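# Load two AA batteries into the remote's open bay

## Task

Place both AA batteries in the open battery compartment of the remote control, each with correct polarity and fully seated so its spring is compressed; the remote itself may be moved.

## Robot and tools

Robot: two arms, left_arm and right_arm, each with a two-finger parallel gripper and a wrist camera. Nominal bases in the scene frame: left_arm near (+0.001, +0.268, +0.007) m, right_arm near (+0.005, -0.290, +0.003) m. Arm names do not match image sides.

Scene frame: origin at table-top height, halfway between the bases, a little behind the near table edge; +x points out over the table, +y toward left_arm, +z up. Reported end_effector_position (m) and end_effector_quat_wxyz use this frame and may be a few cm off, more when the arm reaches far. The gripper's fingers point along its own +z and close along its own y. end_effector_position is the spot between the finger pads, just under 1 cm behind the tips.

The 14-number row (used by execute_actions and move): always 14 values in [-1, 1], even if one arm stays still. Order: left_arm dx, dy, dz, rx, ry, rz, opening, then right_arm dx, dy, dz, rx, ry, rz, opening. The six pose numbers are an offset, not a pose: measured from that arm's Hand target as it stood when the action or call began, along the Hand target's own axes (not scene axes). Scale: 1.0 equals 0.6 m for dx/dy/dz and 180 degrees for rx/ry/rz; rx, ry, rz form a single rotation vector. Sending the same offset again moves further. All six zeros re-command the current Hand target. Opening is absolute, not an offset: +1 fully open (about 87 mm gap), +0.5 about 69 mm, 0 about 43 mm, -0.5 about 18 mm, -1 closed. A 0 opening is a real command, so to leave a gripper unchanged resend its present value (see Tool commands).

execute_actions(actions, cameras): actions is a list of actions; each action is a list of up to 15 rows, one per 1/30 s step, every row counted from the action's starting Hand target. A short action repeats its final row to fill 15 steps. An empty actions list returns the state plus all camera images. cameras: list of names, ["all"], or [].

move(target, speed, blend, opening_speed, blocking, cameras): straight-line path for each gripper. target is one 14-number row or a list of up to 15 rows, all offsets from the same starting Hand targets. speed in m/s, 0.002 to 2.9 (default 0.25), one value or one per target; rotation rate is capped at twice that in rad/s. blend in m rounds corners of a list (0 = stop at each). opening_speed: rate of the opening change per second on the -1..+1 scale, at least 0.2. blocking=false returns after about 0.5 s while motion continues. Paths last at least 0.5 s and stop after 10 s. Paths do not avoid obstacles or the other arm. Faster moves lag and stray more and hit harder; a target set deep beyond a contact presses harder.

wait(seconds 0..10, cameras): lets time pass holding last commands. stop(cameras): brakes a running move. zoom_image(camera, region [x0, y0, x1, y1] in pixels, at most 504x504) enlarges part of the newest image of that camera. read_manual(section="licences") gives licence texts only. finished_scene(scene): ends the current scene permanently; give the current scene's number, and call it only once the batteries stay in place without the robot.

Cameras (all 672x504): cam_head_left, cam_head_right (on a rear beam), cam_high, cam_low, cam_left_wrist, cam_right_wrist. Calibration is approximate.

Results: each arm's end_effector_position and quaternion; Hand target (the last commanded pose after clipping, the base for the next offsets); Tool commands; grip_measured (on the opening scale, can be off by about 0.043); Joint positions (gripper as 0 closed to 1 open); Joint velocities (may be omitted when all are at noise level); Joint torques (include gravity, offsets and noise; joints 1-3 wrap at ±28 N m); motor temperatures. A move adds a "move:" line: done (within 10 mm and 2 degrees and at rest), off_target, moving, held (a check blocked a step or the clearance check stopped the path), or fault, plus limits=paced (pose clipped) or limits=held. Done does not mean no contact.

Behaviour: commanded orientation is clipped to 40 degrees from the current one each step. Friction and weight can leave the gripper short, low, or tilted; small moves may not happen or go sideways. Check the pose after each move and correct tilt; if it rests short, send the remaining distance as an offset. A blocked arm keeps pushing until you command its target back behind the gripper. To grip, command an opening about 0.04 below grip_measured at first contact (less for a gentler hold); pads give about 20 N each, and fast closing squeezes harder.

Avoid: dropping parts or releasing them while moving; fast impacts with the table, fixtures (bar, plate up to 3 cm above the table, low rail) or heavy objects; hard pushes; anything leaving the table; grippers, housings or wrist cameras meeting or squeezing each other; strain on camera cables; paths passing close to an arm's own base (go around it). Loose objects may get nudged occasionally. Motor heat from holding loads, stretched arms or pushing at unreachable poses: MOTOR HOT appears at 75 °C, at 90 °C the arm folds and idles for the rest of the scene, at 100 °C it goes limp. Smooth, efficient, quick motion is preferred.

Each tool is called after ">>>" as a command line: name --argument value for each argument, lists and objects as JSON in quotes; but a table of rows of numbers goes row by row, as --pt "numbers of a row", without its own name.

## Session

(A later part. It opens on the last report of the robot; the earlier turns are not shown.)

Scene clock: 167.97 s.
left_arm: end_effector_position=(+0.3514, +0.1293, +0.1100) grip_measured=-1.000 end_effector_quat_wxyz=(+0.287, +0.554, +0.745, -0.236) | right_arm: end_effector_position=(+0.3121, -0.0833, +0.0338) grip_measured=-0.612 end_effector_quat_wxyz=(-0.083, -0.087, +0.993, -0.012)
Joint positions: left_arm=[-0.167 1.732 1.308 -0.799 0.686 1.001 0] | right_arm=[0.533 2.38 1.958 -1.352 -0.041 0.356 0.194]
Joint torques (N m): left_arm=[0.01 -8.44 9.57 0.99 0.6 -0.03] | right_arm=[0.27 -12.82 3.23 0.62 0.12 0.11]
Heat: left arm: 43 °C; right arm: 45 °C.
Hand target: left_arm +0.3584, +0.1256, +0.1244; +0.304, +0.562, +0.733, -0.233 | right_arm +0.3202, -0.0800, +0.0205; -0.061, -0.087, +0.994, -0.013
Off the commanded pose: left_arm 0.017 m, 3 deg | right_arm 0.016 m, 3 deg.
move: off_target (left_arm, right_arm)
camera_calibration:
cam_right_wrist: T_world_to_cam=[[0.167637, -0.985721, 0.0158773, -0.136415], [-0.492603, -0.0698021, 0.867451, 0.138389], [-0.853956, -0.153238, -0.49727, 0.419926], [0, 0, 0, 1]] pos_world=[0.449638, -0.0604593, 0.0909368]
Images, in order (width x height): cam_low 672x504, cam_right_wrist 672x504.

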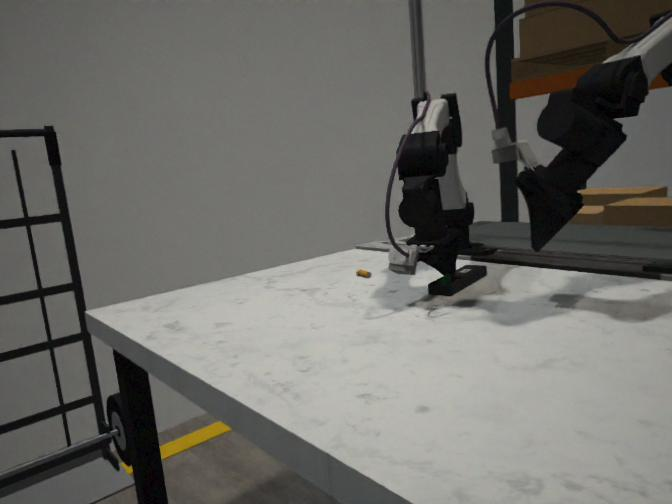

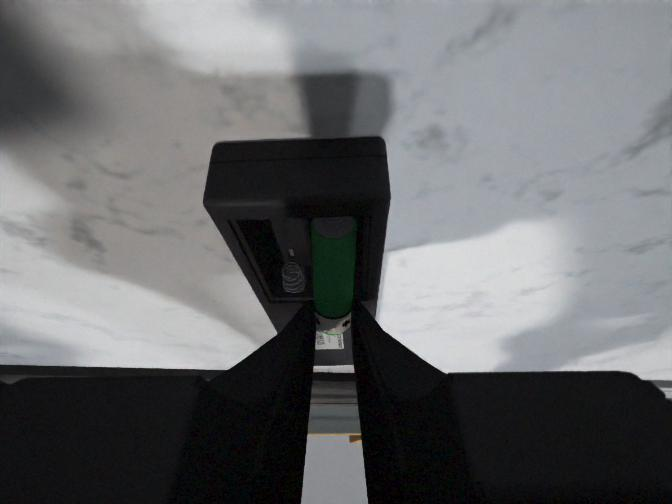

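>>> move --pt "0 0 0 0 0 0 -1 -0.0065 0 -0.0308 0 0.033 0 -0.75" --pt "0 0 0 0 0 0 -1 -0.027 0 -0.03 0 0.033 0 -0.75" --speed 0.05 --cameras '["cam_right_wrist"]'

>>> zoom_image --camera "cam_right_wrist" --region '[200, 40, 460, 360]'

Scene clock: 171.37 s.
left_arm: end_effector_position=(+0.3514, +0.1293, +0.1100) grip_measured=-1.000 end_effector_quat_wxyz=(+0.287, +0.554, +0.745, -0.236) | right_arm: end_effector_position=(+0.3320, -0.0791, +0.0353) grip_measured=-0.612 end_effector_quat_wxyz=(-0.115, -0.086, +0.989, -0.025)
Joint positions: left_arm=[-0.167 1.732 1.308 -0.799 0.686 1.001 0] | right_arm=[0.518 2.574 2.289 -1.558 -0.041 0.342 0.194]
Joint torques (N m): left_arm=[0.01 -8.44 9.58 0.99 0.6 -0.03] | right_arm=[-0.72 -13.24 9.46 -0.2 -0.14 -0.02]
Heat: left arm: 43 °C; right arm: 45 °C.
Hand target: left_arm +0.3584, +0.1256, +0.1244; +0.304, +0.562, +0.733, -0.233 | right_arm +0.3383, -0.0766, +0.0365; -0.113, -0.087, +0.990, -0.017
Off the commanded pose: left_arm 0.017 m, 3 deg | right_arm 0.007 m, 1 deg.
joint sent to its limit (right arm) — joint 4 (wrist pitch), lower limit. The joint targets still meet the commanded pose.
move: off_target (left_arm)
camera_calibration:
cam_right_wrist: T_world_to_cam=[[0.169248, -0.984886, 0.0368048, -0.136808], [-0.438185, -0.0417455, 0.897915, 0.130353], [-0.882807, -0.168098, -0.438628, 0.444523], [0, 0, 0, 1]] pos_world=[0.472701, -0.054575, 0.08297]
Images, in order (width x height): cam_right_wrist 672x504.

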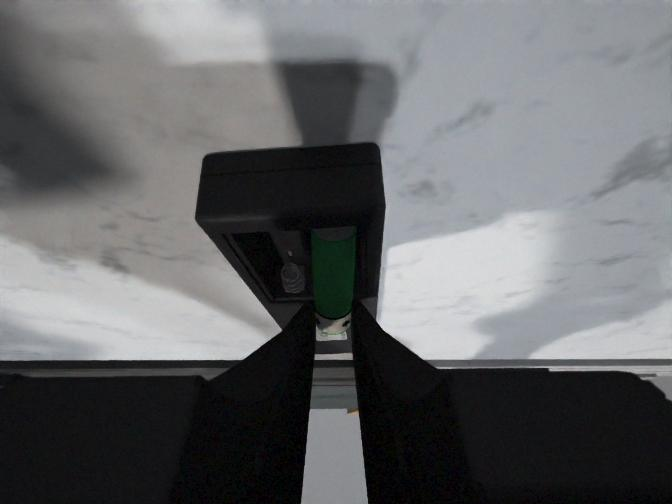

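Scaled by 1.575 from the camera's 672x504 image, which has a finer 960x720 frame.

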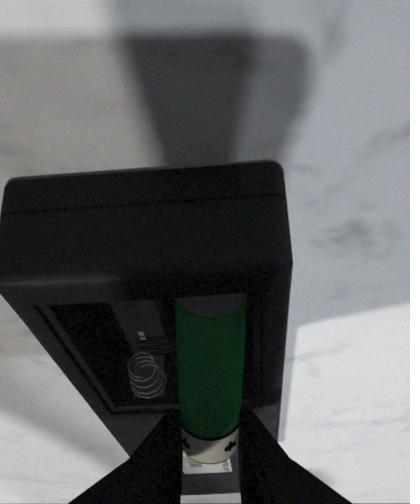

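>>> move --pt "0 0 0 0 0 0 -1 0.034 0 -0.146 0 0 0 -0.75" --pt "0 0 0 0 0 0 -1 0.1635 -0.3495 -0.1332 0 0 0 -0.75" --pt "-0.176 -0.3063 0.256 -0.331 0 -0.327 1 0.1635 -0.3495 -0.1332 0 0 0 -0.75" --speed '[0.1,0.3,0.35]' --cameras '["cam_left_wrist","cam_right_wrist","cam_high"]'

Scene clock: 184.63 s.
left_arm: end_effector_position=(+0.2243, -0.0946, +0.0878) grip_measured=+0.993 end_effector_quat_wxyz=(+0.377, -0.064, +0.923, +0.033) | right_arm: end_effector_position=(+0.3016, -0.2942, +0.1307) grip_measured=-0.612 end_effector_quat_wxyz=(-0.089, -0.080, +0.993, -0.011)
Joint positions: left_arm=[-1.249 2.047 1.64 -0.998 -0.761 -1.305 0.996] | right_arm=[0.044 2.046 1.823 -1.558 0.055 -0.107 0.194]
Joint torques (N m): left_arm=[0.31 -8.51 8.96 0.61 -0.63 -0.2] | right_arm=[0.44 -14.04 5.22 -0.11 0.12 -0.02]
Motor temperatures (°C): left_arm=[27 44 39 35 28 30 30] | right_arm=[29 48 37 31 29 26 28]
Heat: left arm: 44 °C; right arm: 48 °C.
Hand target: left_arm +0.2286, -0.0992, +0.0908; +0.384, -0.070, +0.920, +0.032 | right_arm +0.2984, -0.2951, +0.1395; -0.113, -0.087, +0.990, -0.017
Off the commanded pose: left_arm 0.007 m, 1 deg | right_arm 0.009 m, 3 deg.
joint sent to its limit (right arm) — joint 4 (wrist pitch), lower limit. The joint targets are off in orientation, not in position.
move: off_target (right_arm)
camera_calibration:
cam_left_wrist: T_world_to_cam=[[0.162926, -0.986356, -0.0235909, -0.128163], [-0.981157, -0.164492, 0.101354, 0.216913], [-0.103851, 0.00663323, -0.994571, 0.251509], [0, 0, 0, 1]] pos_world=[0.259826, -0.0924025, 0.225135]
cam_right_wrist: T_world_to_cam=[[0.152803, -0.988163, 0.0135758, -0.340037], [-0.483817, -0.0628217, 0.872911, 0.0331872], [-0.861726, -0.139951, -0.48769, 0.431745], [0, 0, 0, 1]] pos_world=[0.440061, -0.273504, 0.186204]
Images, in order (width x height): cam_high 672x504, cam_left_wrist 672x504, cam_right_wrist 672x504.

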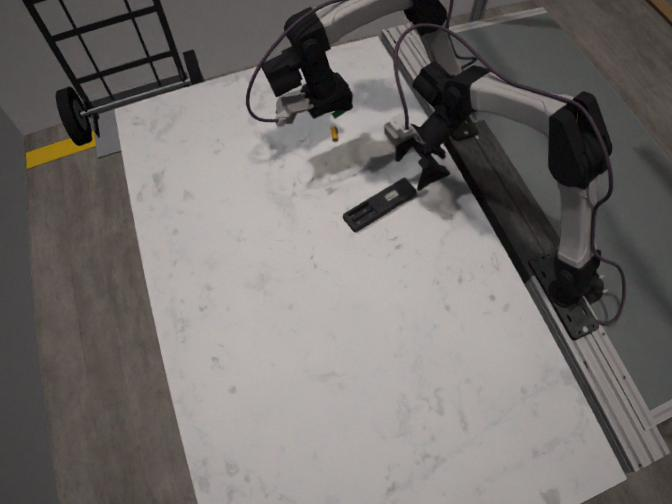

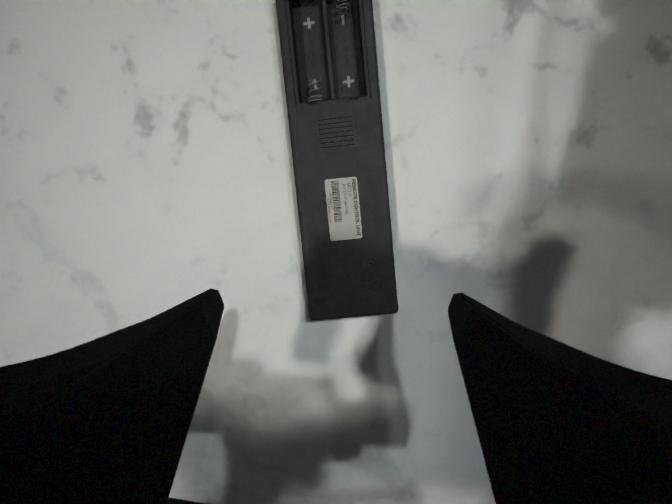

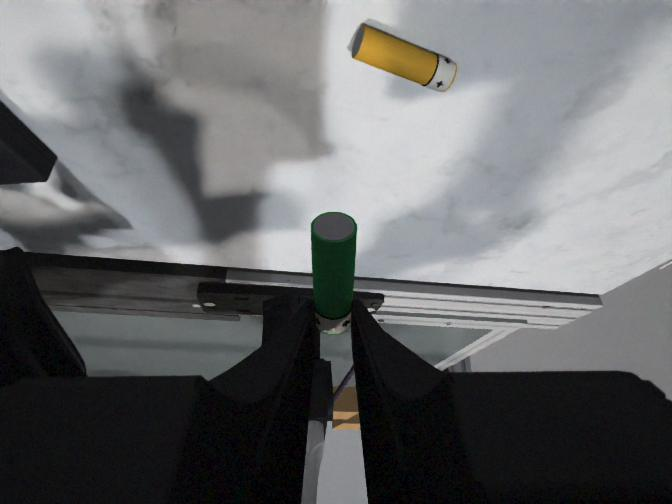

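>>> move --pt "0.0745 -0.0073 0.0928 -0.0118 0 -0.0118 1 0 0 0 0 0 0 -0.75" --pt "0.0745 -0.0073 0.0928 -0.0118 0 -0.0118 -0.1 0 0 0 0 0 0 -0.75" --pt "0.056 0.129 0.1113 0.214 0 0.214 -0.1 0 0 0 0 0 0 -0.75" --speed '[0.12,0.1,0.1]' --opening_speed 0.6 --cameras '["cam_left_wrist","cam_high","cam_head_left"]'

Scene clock: 195.40 s.
left_arm: end_effector_position=(+0.2467, -0.0268, +0.0258) grip_measured=+0.085 end_effector_quat_wxyz=(+0.366, +0.351, +0.849, -0.148) | right_arm: end_effector_position=(+0.3016, -0.2942, +0.1307) grip_measured=-0.612 end_effector_quat_wxyz=(-0.089, -0.080, +0.993, -0.011)
Joint positions: left_arm=[-0.925 1.633 0.721 0.143 -0.099 -0.085 0.542] | right_arm=[0.044 2.046 1.823 -1.558 0.055 -0.107 0.194]
Joint torques (N m): left_arm=[0.68 -7.43 4.46 1.79 0.16 0.01] | right_arm=[0.43 -13.93 5.16 -0.1 0.13 -0.02]
Heat: left arm: 44 °C; right arm: 51 °C.
Hand target: left_arm +0.2403, -0.0187, +0.0204; +0.354, +0.360, +0.851, -0.145 | right_arm +0.2984, -0.2951, +0.1395; -0.113, -0.087, +0.990, -0.017
Off the commanded pose: left_arm 0.012 m, 2 deg | right_arm 0.009 m, 3 deg.
joint sent to its limit (right arm) — joint 4 (wrist pitch), lower limit. The joint targets are off in orientation, not in position.
move: off_target (left_arm, right_arm)
camera_calibration:
cam_left_wrist: T_world_to_cam=[[-0.689573, -0.724086, -0.01376, 0.150592], [-0.723218, 0.687501, 0.0655674, 0.2164], [-0.0380164, 0.055165, -0.997753, 0.176867], [0, 0, 0, 1]] pos_world=[0.267072, -0.0494909, 0.164353]
Images, in order (width x height): cam_head_left 672x504, cam_high 672x504, cam_left_wrist 672x504.

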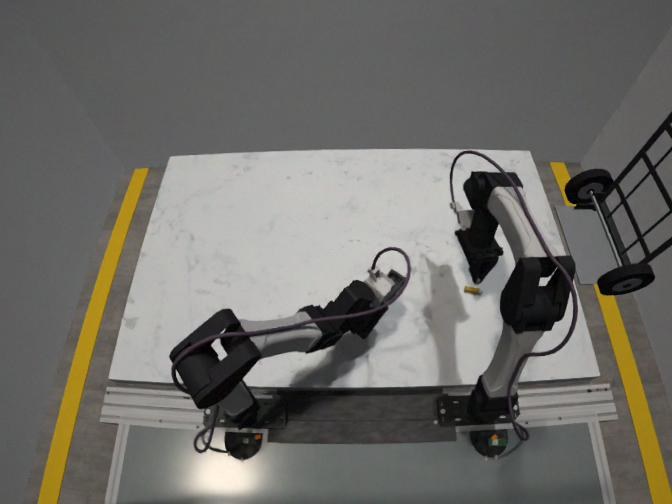

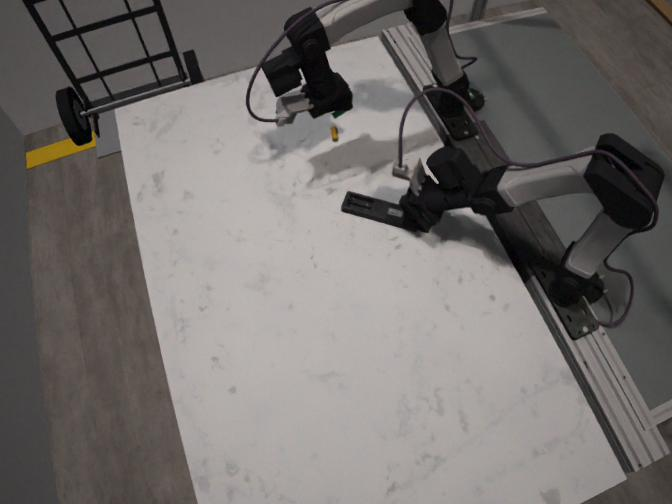

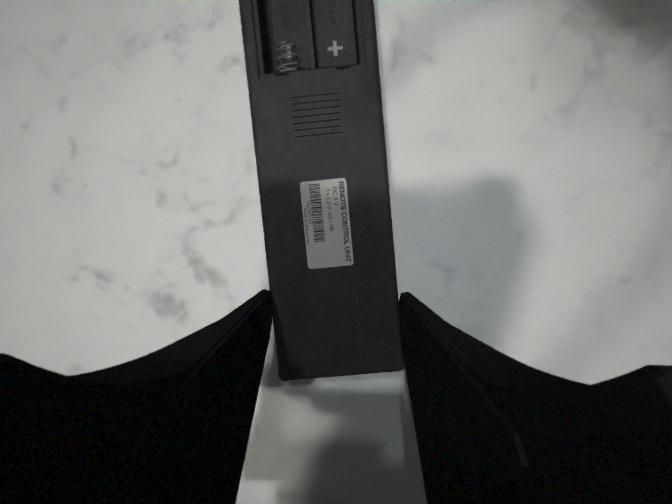

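>>> move --target '[0,0,0,0,0,0,-0.1,-0.1205,0.3247,0.061,-0.06,0,0.2597,-0.75]' --cameras '["cam_left_wrist","cam_right_wrist","cam_high"]'

>>> zoom_image --camera "cam_right_wrist" --region '[200, 40, 460, 360]'

Scene clock: 200.00 s.
left_arm: end_effector_position=(+0.2466, -0.0268, +0.0258) grip_measured=+0.085 end_effector_quat_wxyz=(+0.366, +0.351, +0.849, -0.148) | right_arm: end_effector_position=(+0.3167, -0.1033, +0.0804) grip_measured=-0.612 end_effector_quat_wxyz=(-0.112, +0.322, +0.940, +0.010)
Joint positions: left_arm=[-0.925 1.633 0.721 0.143 -0.099 -0.085 0.542] | right_arm=[0.374 2.221 1.867 -1.415 -0.145 1.026 0.194]
Joint torques (N m): left_arm=[0.68 -7.45 4.46 1.79 0.13 0] | right_arm=[0.23 -11.26 9.46 0.03 -0.25 0.14]
Heat: left arm: 44 °C; right arm: 51 °C.
Hand target: left_arm +0.2403, -0.0188, +0.0204; +0.354, +0.360, +0.851, -0.145 | right_arm +0.3256, -0.0931, +0.0847; -0.104, +0.323, +0.940, +0.030
Off the commanded pose: left_arm 0.012 m, 2 deg | right_arm 0.014 m, 2 deg.
move: off_target (left_arm, right_arm)
camera_calibration:
cam_left_wrist: T_world_to_cam=[[-0.690148, -0.723531, -0.0140637, 0.150823], [-0.722685, 0.688067, 0.0655, 0.216297], [-0.0377145, 0.0553684, -0.997753, 0.176796], [0, 0, 0, 1]] pos_world=[0.267073, -0.0494906, 0.164353]
cam_right_wrist: T_world_to_cam=[[-0.613609, -0.787355, 0.0596245, 0.106669], [-0.324142, 0.320029, 0.890232, 0.0839759], [-0.720011, 0.526928, -0.451588, 0.468017], [0, 0, 0, 1]] pos_world=[0.429651, -0.189499, 0.130233]
Images, in order (width x height): cam_high 672x504, cam_left_wrist 672x504, cam_right_wrist 672x504.

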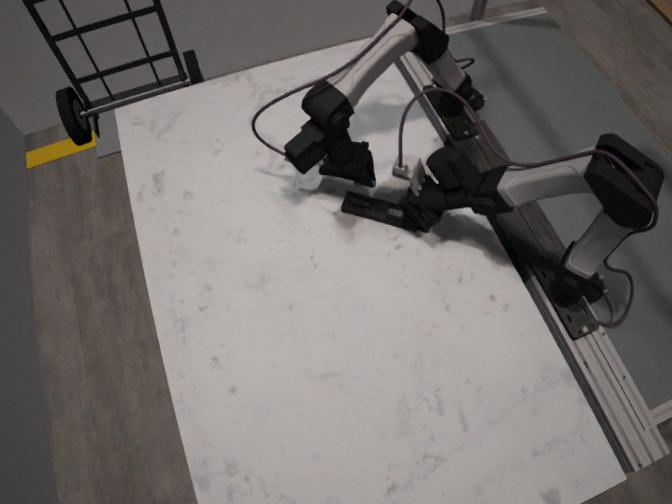

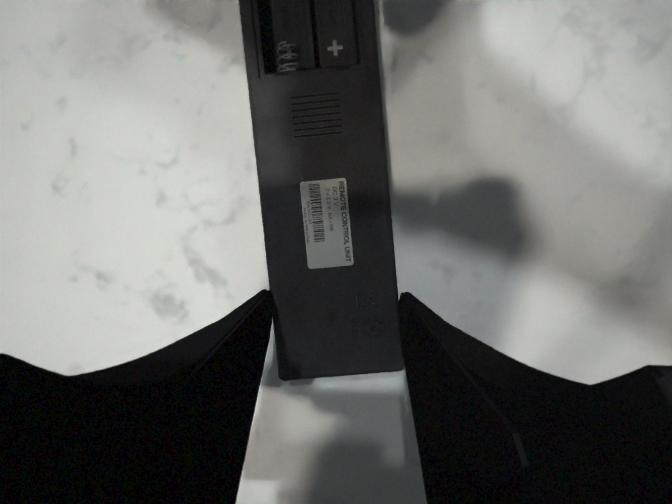

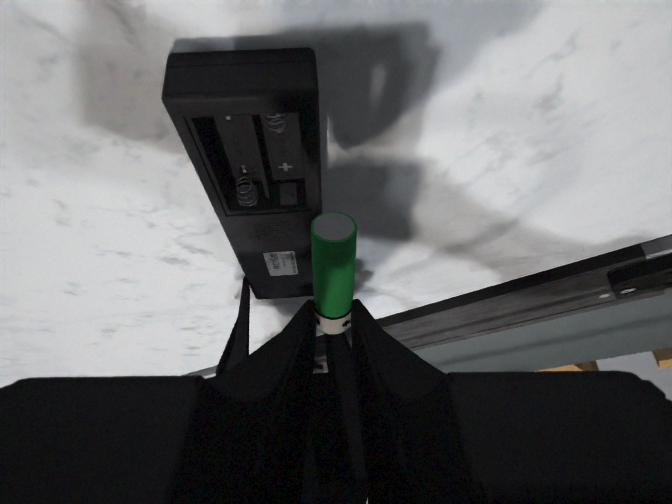

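Scaled by 1.575 from the camera's 672x504 image, which has a finer 960x720 frame.

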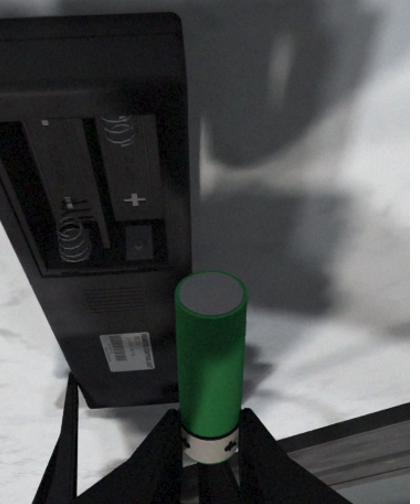

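>>> move --pt "0 0 0 0 0 0 -0.1 0.0028 0.0285 0 0 0 -0.011 -0.75" --pt "0 0 0 0 0 0 -0.1 0.0028 0.0285 0.0772 0 0 -0.011 -0.75" --speed '[0.15,0.08]' --cameras '["cam_left_wrist","cam_right_wrist"]'

>>> zoom_image --camera "cam_right_wrist" --region '[200, 40, 460, 360]'

Scene clock: 204.47 s.
left_arm: end_effector_position=(+0.2466, -0.0268, +0.0258) grip_measured=+0.085 end_effector_quat_wxyz=(+0.366, +0.351, +0.849, -0.148) | right_arm: end_effector_position=(+0.3297, -0.0800, +0.0432) grip_measured=-0.612 end_effector_quat_wxyz=(-0.096, +0.307, +0.947, +0.025)
Joint positions: left_arm=[-0.925 1.633 0.721 0.143 -0.099 -0.085 0.542] | right_arm=[0.414 2.291 1.841 -1.272 -0.151 1.035 0.194]
Joint torques (N m): left_arm=[0.69 -7.43 4.46 1.79 0.13 0] | right_arm=[0.55 -12 5.35 0.07 -0.25 0.13]
Heat: left arm: 44 °C; right arm: 51 °C.
Hand target: left_arm +0.2403, -0.0188, +0.0204; +0.354, +0.360, +0.851, -0.145 | right_arm +0.3267, -0.0729, +0.0396; -0.103, +0.307, +0.946, +0.032
Off the commanded pose: left_arm 0.012 m, 2 deg | right_arm 0.009 m, 1 deg.
move: off_target (left_arm)
camera_calibration:
cam_left_wrist: T_world_to_cam=[[-0.690148, -0.723531, -0.0140637, 0.150823], [-0.722685, 0.688067, 0.0655, 0.216297], [-0.0377145, 0.0553684, -0.997753, 0.176796], [0, 0, 0, 1]] pos_world=[0.267073, -0.0494906, 0.164353]
cam_right_wrist: T_world_to_cam=[[-0.591942, -0.805783, 0.0178547, 0.128449], [-0.370336, 0.291597, 0.881942, 0.127053], [-0.71586, 0.515446, -0.471019, 0.446908], [0, 0, 0, 1]] pos_world=[0.44301, -0.163903, 0.0961558]
Images, in order (width x height): cam_left_wrist 672x504, cam_right_wrist 672x504.

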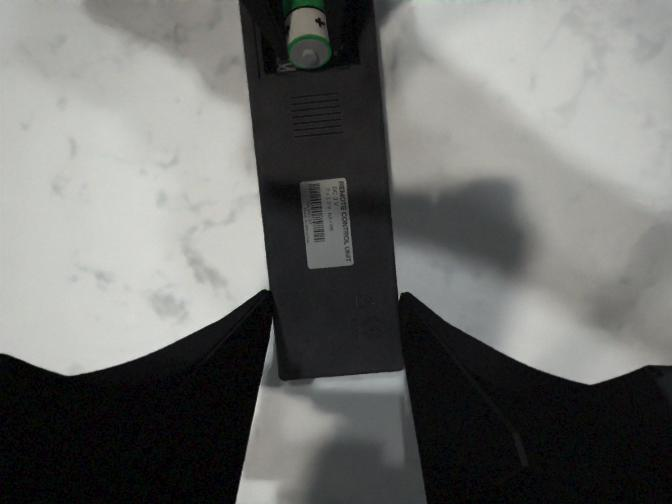

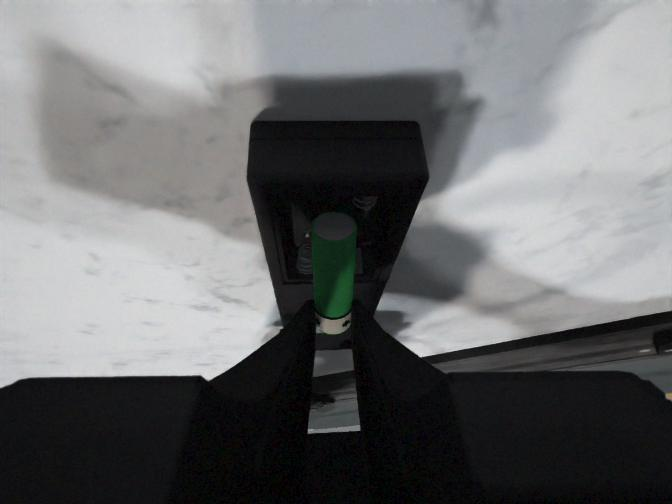

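Scaled by 1.575 from the camera's 672x504 image, which has a finer 960x720 frame.

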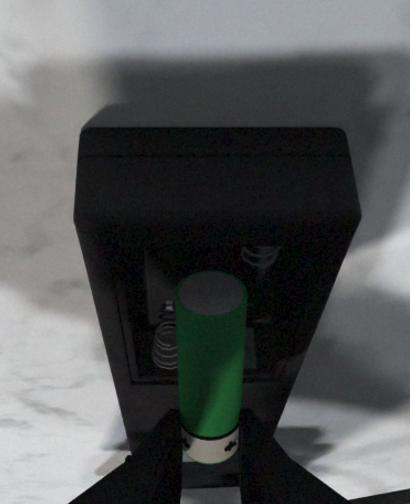

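>>> move --pt "0 0 0 0 0 0 -0.1 0.0157 -0.0175 -0.0102 0 0 0 -0.75" --pt "0 0 0 0 0 0 -0.1 0.0095 -0.0175 0.0183 0 0 0 -0.75" --speed '[0.08,0.05]' --cameras '["cam_left_wrist","cam_right_wrist"]'

>>> zoom_image --camera "cam_right_wrist" --region '[200, 40, 460, 360]'

Scene clock: 207.43 s.
left_arm: end_effector_position=(+0.2463, -0.0270, +0.0259) grip_measured=+0.085 end_effector_quat_wxyz=(+0.366, +0.352, +0.849, -0.149) | right_arm: end_effector_position=(+0.3174, -0.0836, +0.0363) grip_measured=-0.612 end_effector_quat_wxyz=(-0.101, +0.309, +0.945, +0.024)
Joint positions: left_arm=[-0.925 1.632 0.721 0.143 -0.096 -0.083 0.542] | right_arm=[0.415 2.253 1.747 -1.225 -0.157 1.039 0.194]
Joint torques (N m): left_arm=[0.68 -7.36 4.46 1.79 0.11 -0.02] | right_arm=[0.81 -12.29 3.43 0.33 -0.19 0.12]
Heat: left arm: 43 °C; right arm: 51 °C.
Hand target: left_arm +0.2402, -0.0187, +0.0203; +0.354, +0.360, +0.851, -0.145 | right_arm +0.3141, -0.0768, +0.0302; -0.103, +0.307, +0.946, +0.032
Off the commanded pose: left_arm 0.012 m, 2 deg | right_arm 0.010 m, 1 deg.
move: off_target (left_arm)
camera_calibration:
cam_left_wrist: T_world_to_cam=[[-0.692078, -0.721696, -0.0135522, 0.150991], [-0.720817, 0.689999, 0.0657597, 0.215766], [-0.0381075, 0.0552795, -0.997743, 0.176994], [0, 0, 0, 1]] pos_world=[0.26677, -0.0496929, 0.164453]
cam_right_wrist: T_world_to_cam=[[-0.594332, -0.803872, 0.0236379, 0.119122], [-0.359085, 0.291555, 0.886597, 0.12595], [-0.719602, 0.518445, -0.461939, 0.437753], [0, 0, 0, 1]] pos_world=[0.431033, -0.167913, 0.0877324]
Images, in order (width x height): cam_left_wrist 672x504, cam_right_wrist 672x504.

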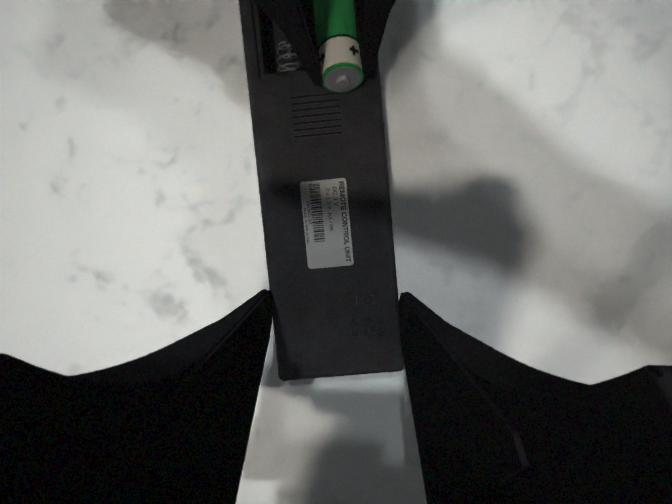

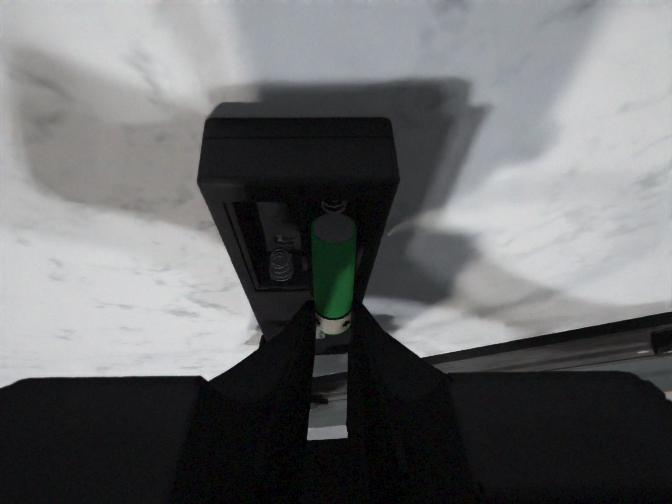

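Scaled by 1.575 from the camera's 672x504 image, which has a finer 960x720 frame.

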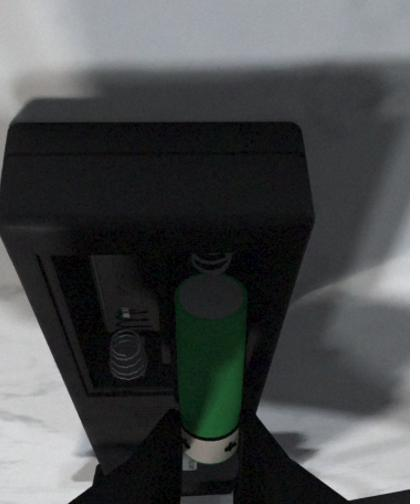

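>>> move --target '[0,0,0,0,0,0,-0.15,-0.0265,0,-0.0035,0,0,0,-0.75]' --speed 0.05 --cameras '["cam_left_wrist","cam_right_wrist"]'

>>> zoom_image --camera "cam_right_wrist" --region '[200, 40, 460, 360]'

>>> zoom_image --camera "cam_left_wrist" --region '[220, 0, 420, 200]'

Scene clock: 209.83 s.
left_arm: end_effector_position=(+0.2463, -0.0270, +0.0259) grip_measured=+0.085 end_effector_quat_wxyz=(+0.366, +0.352, +0.849, -0.149) | right_arm: end_effector_position=(+0.3181, -0.0849, +0.0364) grip_measured=-0.612 end_effector_quat_wxyz=(-0.111, +0.309, +0.944, +0.034)
Joint positions: left_arm=[-0.925 1.632 0.721 0.143 -0.096 -0.083 0.542] | right_arm=[0.4 2.258 1.747 -1.225 -0.183 1.023 0.194]
Joint torques (N m): left_arm=[0.68 -7.36 4.46 1.79 0.11 -0.02] | right_arm=[-0.49 -9.58 8.31 0.11 0.08 -0.04]
Heat: left arm: 43 °C; right arm: 51 °C.
Hand target: left_arm +0.2402, -0.0187, +0.0203; +0.354, +0.360, +0.851, -0.145 | right_arm +0.3271, -0.0862, +0.0289; -0.103, +0.307, +0.946, +0.032
Off the commanded pose: left_arm 0.012 m, 2 deg | right_arm 0.012 m, 1 deg.
move: off_target (left_arm, right_arm)
camera_calibration:
cam_left_wrist: T_world_to_cam=[[-0.692078, -0.721696, -0.0135522, 0.150991], [-0.720817, 0.689999, 0.0657597, 0.215766], [-0.0381075, 0.0552795, -0.997743, 0.176994], [0, 0, 0, 1]] pos_world=[0.26677, -0.0496929, 0.164453]
cam_right_wrist: T_world_to_cam=[[-0.595924, -0.802959, 0.0114779, 0.119499], [-0.346506, 0.270004, 0.898349, 0.120299], [-0.724437, 0.53137, -0.439132, 0.440847], [0, 0, 0, 1]] pos_world=[0.432262, -0.170782, 0.0841477]
Images, in order (width x height): cam_left_wrist 672x504, cam_right_wrist 672x504.

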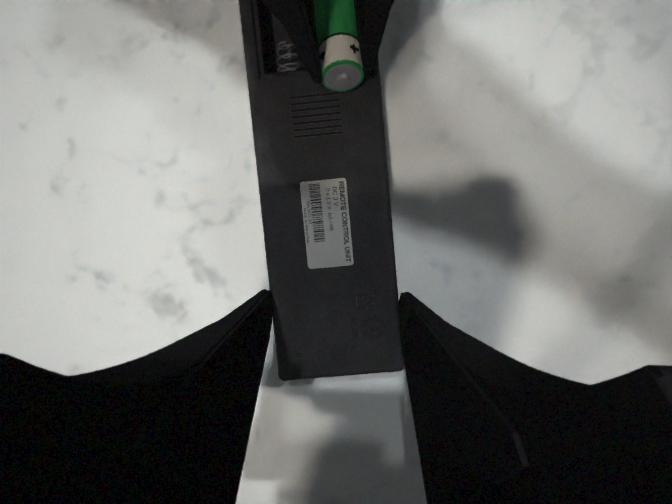

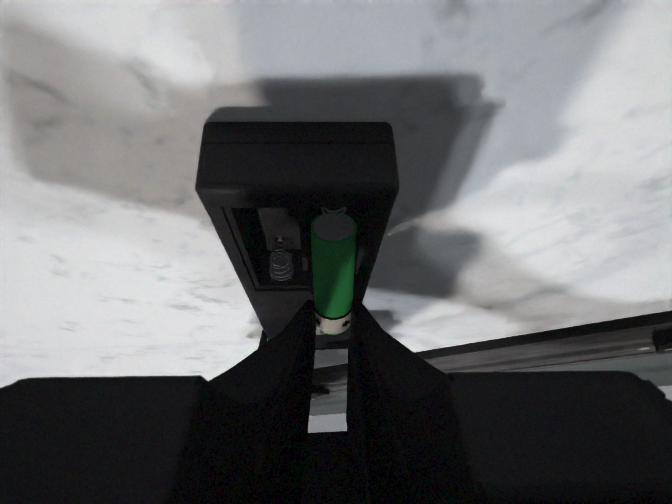

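Scaled by 1.575 from the camera's 672x504 image, which has a finer 960x720 frame.

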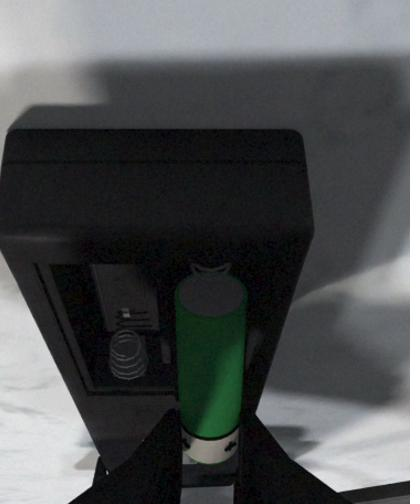

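Scaled by 2.520 from the camera's 672x504 image, which has a finer 960x720 frame.

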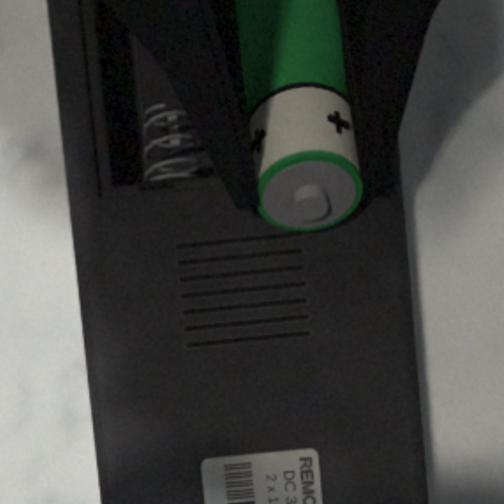

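>>> move --target '[0,0,0,0,0,0,-0.15,-0.0243,0,-0.0075,0,0,0,-0.8]' --speed 0.05 --cameras '["cam_left_wrist","cam_right_wrist"]'

>>> zoom_image --camera "cam_right_wrist" --region '[200, 40, 460, 360]'

>>> zoom_image --camera "cam_left_wrist" --region '[220, 0, 420, 200]'

Scene clock: 211.80 s.
left_arm: end_effector_position=(+0.2463, -0.0270, +0.0259) grip_measured=+0.085 end_effector_quat_wxyz=(+0.366, +0.352, +0.849, -0.149) | right_arm: end_effector_position=(+0.3255, -0.0917, +0.0338) grip_measured=-0.612 end_effector_quat_wxyz=(-0.121, +0.307, +0.944, +0.030)
Joint positions: left_arm=[-0.925 1.632 0.721 0.143 -0.096 -0.083 0.542] | right_arm=[0.376 2.301 1.802 -1.263 -0.185 0.993 0.194]
Joint torques (N m): left_arm=[0.68 -7.35 4.46 1.79 0.11 -0.02] | right_arm=[-0.98 -10.7 9.02 0.07 0.12 -0.08]
Heat: left arm: 43 °C; right arm: 51 °C.
Hand target: left_arm +0.2402, -0.0187, +0.0203; +0.354, +0.360, +0.851, -0.145 | right_arm +0.3393, -0.0951, +0.0300; -0.104, +0.307, +0.946, +0.032
Off the commanded pose: left_arm 0.012 m, 2 deg | right_arm 0.015 m, 2 deg.
move: off_target (left_arm, right_arm)
camera_calibration:
cam_left_wrist: T_world_to_cam=[[-0.692078, -0.721696, -0.0135522, 0.150991], [-0.720817, 0.689999, 0.0657597, 0.215766], [-0.0381075, 0.0552795, -0.997743, 0.176994], [0, 0, 0, 1]] pos_world=[0.26677, -0.0496929, 0.164453]
cam_right_wrist: T_world_to_cam=[[-0.591558, -0.80589, 0.0245211, 0.116329], [-0.32899, 0.269036, 0.905199, 0.120912], [-0.736087, 0.52741, -0.42428, 0.451621], [0, 0, 0, 1]] pos_world=[0.441027, -0.176971, 0.0793121]
Images, in order (width x height): cam_left_wrist 672x504, cam_right_wrist 672x504.

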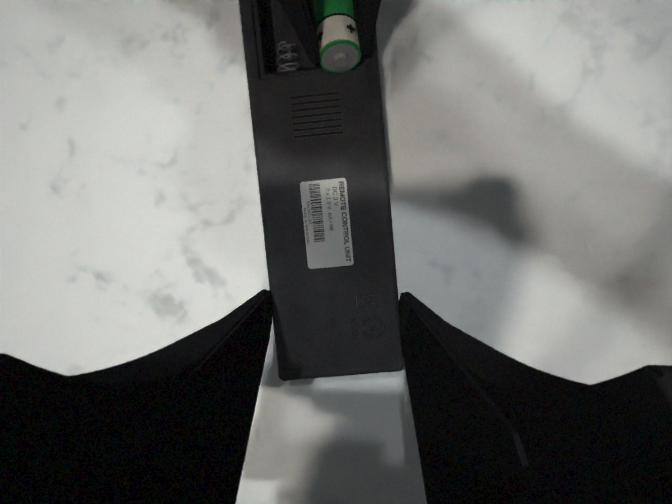

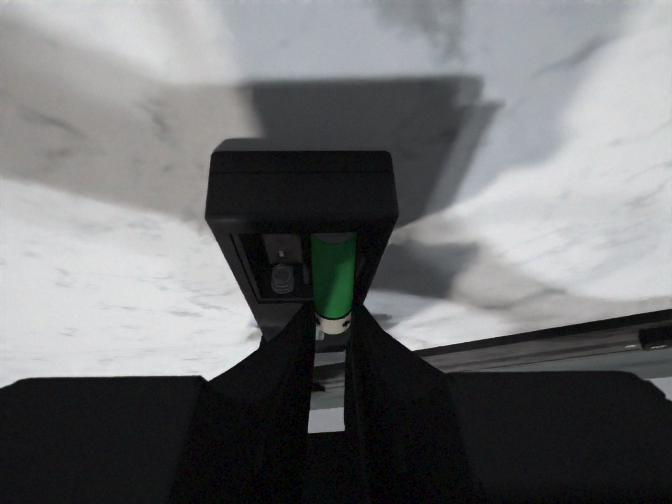

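Scaled by 1.575 from the camera's 672x504 image, which has a finer 960x720 frame.

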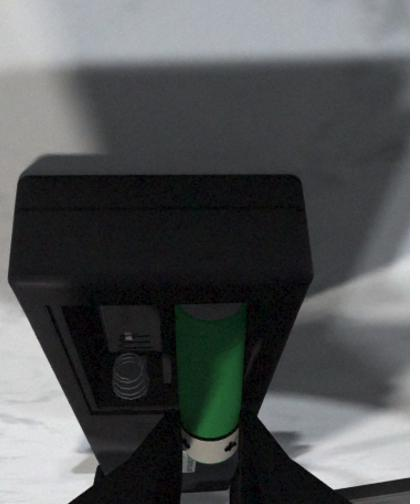

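Scaled by 2.520 from the camera's 672x504 image, which has a finer 960x720 frame.

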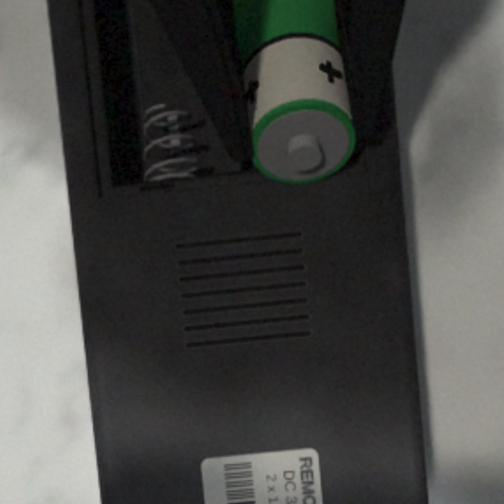

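>>> move --pt "0 0 0 0 0 0 -0.15 -0.0097 0 -0.0038 0 0 0 -0.8" --pt "0 0 0 0 0 0 -0.15 -0.0175 0 0.0185 0 -0.03 0 -0.8" --speed 0.05 --cameras '["cam_left_wrist","cam_right_wrist"]'

>>> zoom_image --camera "cam_right_wrist" --region '[200, 40, 460, 360]'

>>> zoom_image --camera "cam_left_wrist" --region '[220, 0, 420, 200]'

Scene clock: 215.13 s.
left_arm: end_effector_position=(+0.2466, -0.0271, +0.0260) grip_measured=+0.085 end_effector_quat_wxyz=(+0.367, +0.352, +0.848, -0.150) | right_arm: end_effector_position=(+0.3270, -0.0927, +0.0326) grip_measured=-0.612 end_effector_quat_wxyz=(-0.118, +0.307, +0.944, +0.030)
Joint positions: left_arm=[-0.924 1.632 0.72 0.146 -0.096 -0.082 0.542] | right_arm=[0.374 2.3 1.799 -1.254 -0.181 0.993 0.194]
Joint torques (N m): left_arm=[0.62 -7.35 4.57 1.75 0.11 -0.03] | right_arm=[0.43 -12.7 3.95 0.79 0.76 0.16]
Heat: left arm: 43 °C; right arm: 51 °C.
Hand target: left_arm +0.2401, -0.0188, +0.0203; +0.353, +0.360, +0.851, -0.145 | right_arm +0.3456, -0.0997, +0.0170; -0.059, +0.308, +0.949, +0.017
Off the commanded pose: left_arm 0.012 m, 2 deg | right_arm 0.025 m, 7 deg.
move: off_target (left_arm, right_arm)
camera_calibration:
cam_left_wrist: T_world_to_cam=[[-0.69258, -0.721207, -0.0138855, 0.151209], [-0.720432, 0.690613, 0.0634956, 0.215928], [-0.036204, 0.0539794, -0.997886, 0.176538], [0, 0, 0, 1]] pos_world=[0.266677, -0.0495987, 0.164554]
cam_right_wrist: T_world_to_cam=[[-0.593117, -0.804808, 0.0222716, 0.117152], [-0.334277, 0.271328, 0.902574, 0.124862], [-0.732442, 0.527887, -0.429958, 0.451754], [0, 0, 0, 1]] pos_world=[0.442107, -0.178069, 0.0789284]
Images, in order (width x height): cam_left_wrist 672x504, cam_right_wrist 672x504.

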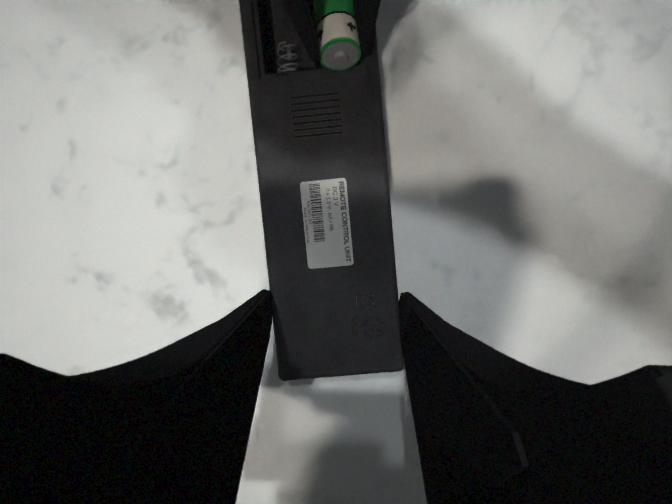

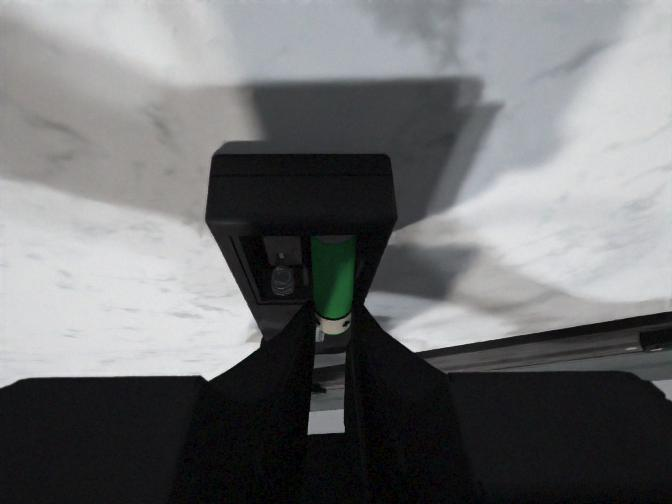

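Scaled by 1.575 from the camera's 672x504 image, which has a finer 960x720 frame.

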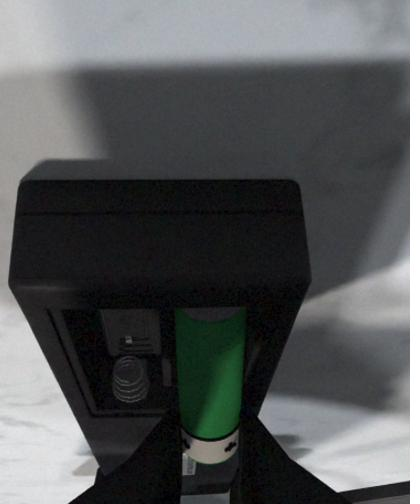

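Scaled by 2.520 from the camera's 672x504 image, which has a finer 960x720 frame.

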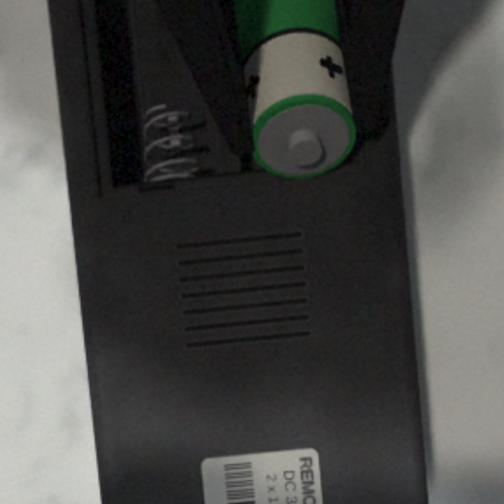

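>>> move --target '[0,0,0,0,0,0,-0.15,-0.02,0,-0.0293,0,0.03,0,-0.85]' --speed 0.05 --cameras '["cam_left_wrist","cam_right_wrist"]'

>>> zoom_image --camera "cam_right_wrist" --region '[200, 40, 460, 360]'

>>> zoom_image --camera "cam_left_wrist" --region '[220, 0, 420, 200]'

Scene clock: 217.63 s.
left_arm: end_effector_position=(+0.2495, -0.0307, +0.0295) grip_measured=+0.084 end_effector_quat_wxyz=(+0.376, +0.350, +0.844, -0.155) | right_arm: end_effector_position=(+0.3319, -0.0989, +0.0369) grip_measured=-0.612 end_effector_quat_wxyz=(-0.144, +0.303, +0.942, +0.028)
Joint positions: left_arm=[-0.924 1.632 0.72 0.17 -0.096 -0.081 0.542] | right_arm=[0.347 2.358 1.896 -1.344 -0.202 0.953 0.194]
Joint torques (N m): left_arm=[0.62 -7.35 4.63 1.54 0.11 -0.04] | right_arm=[-1.83 -11.67 9.92 0.26 0.3 -0.04]
Heat: left arm: 43 °C; right arm: 51 °C.
Hand target: left_arm +0.2401, -0.0188, +0.0203; +0.354, +0.360, +0.851, -0.145 | right_arm +0.3571, -0.1079, +0.0329; -0.104, +0.307, +0.945, +0.032
Off the commanded pose: left_arm 0.018 m, 3 deg | right_arm 0.027 m, 5 deg.
move: off_target (left_arm, right_arm)
camera_calibration:
cam_left_wrist: T_world_to_cam=[[-0.692724, -0.721119, -0.0109927, 0.150571], [-0.720879, 0.691876, 0.0405103, 0.221152], [-0.0216071, 0.0359869, -0.999119, 0.176228], [0, 0, 0, 1]] pos_world=[0.267536, -0.0507718, 0.168769]
cam_right_wrist: T_world_to_cam=[[-0.584089, -0.810587, 0.0422876, 0.110692], [-0.290811, 0.257622, 0.921445, 0.107769], [-0.757805, 0.525908, -0.386202, 0.467084], [0, 0, 0, 1]] pos_world=[0.449954, -0.183681, 0.0764044]
Images, in order (width x height): cam_left_wrist 672x504, cam_right_wrist 672x504.

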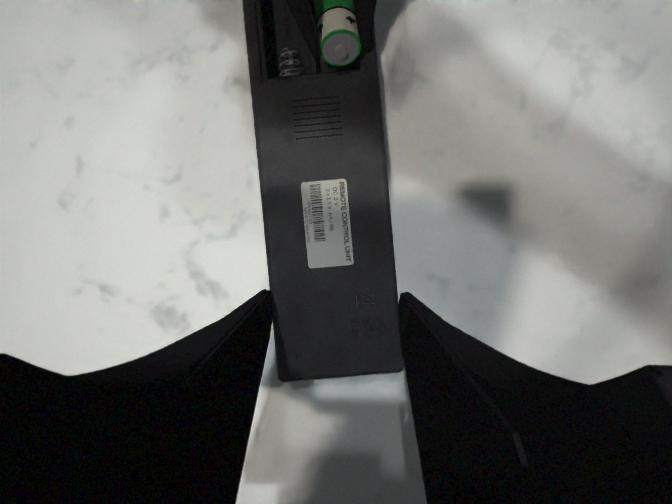

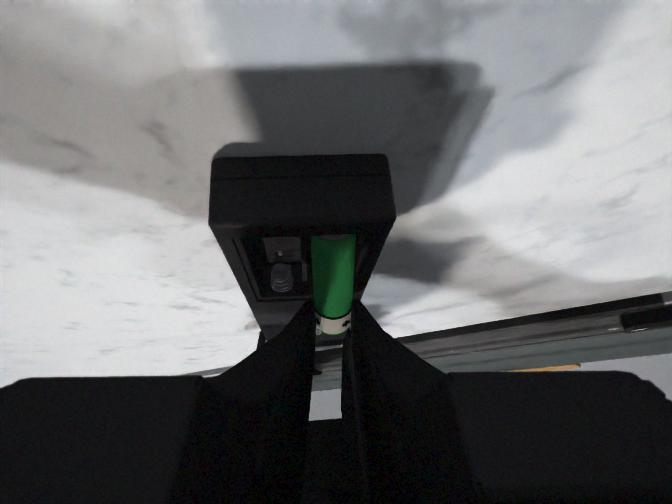

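Scaled by 1.575 from the camera's 672x504 image, which has a finer 960x720 frame.

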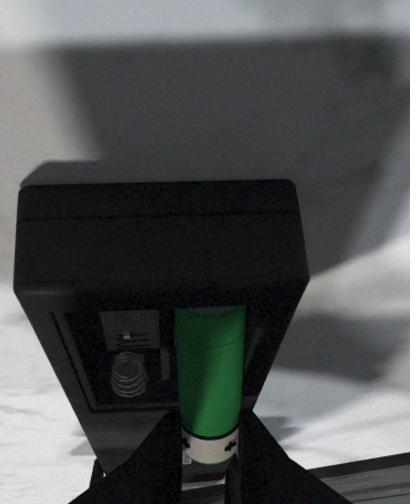

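Scaled by 2.520 from the camera's 672x504 image, which has a finer 960x720 frame.

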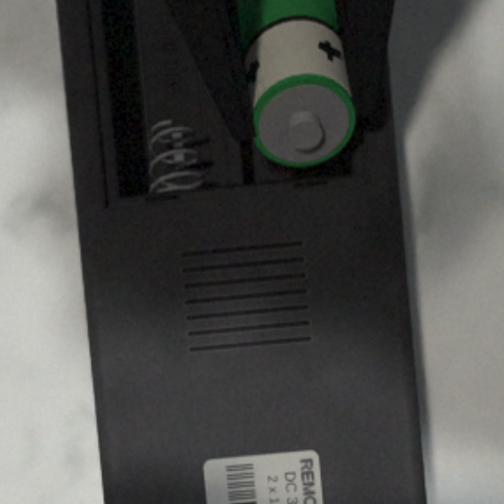

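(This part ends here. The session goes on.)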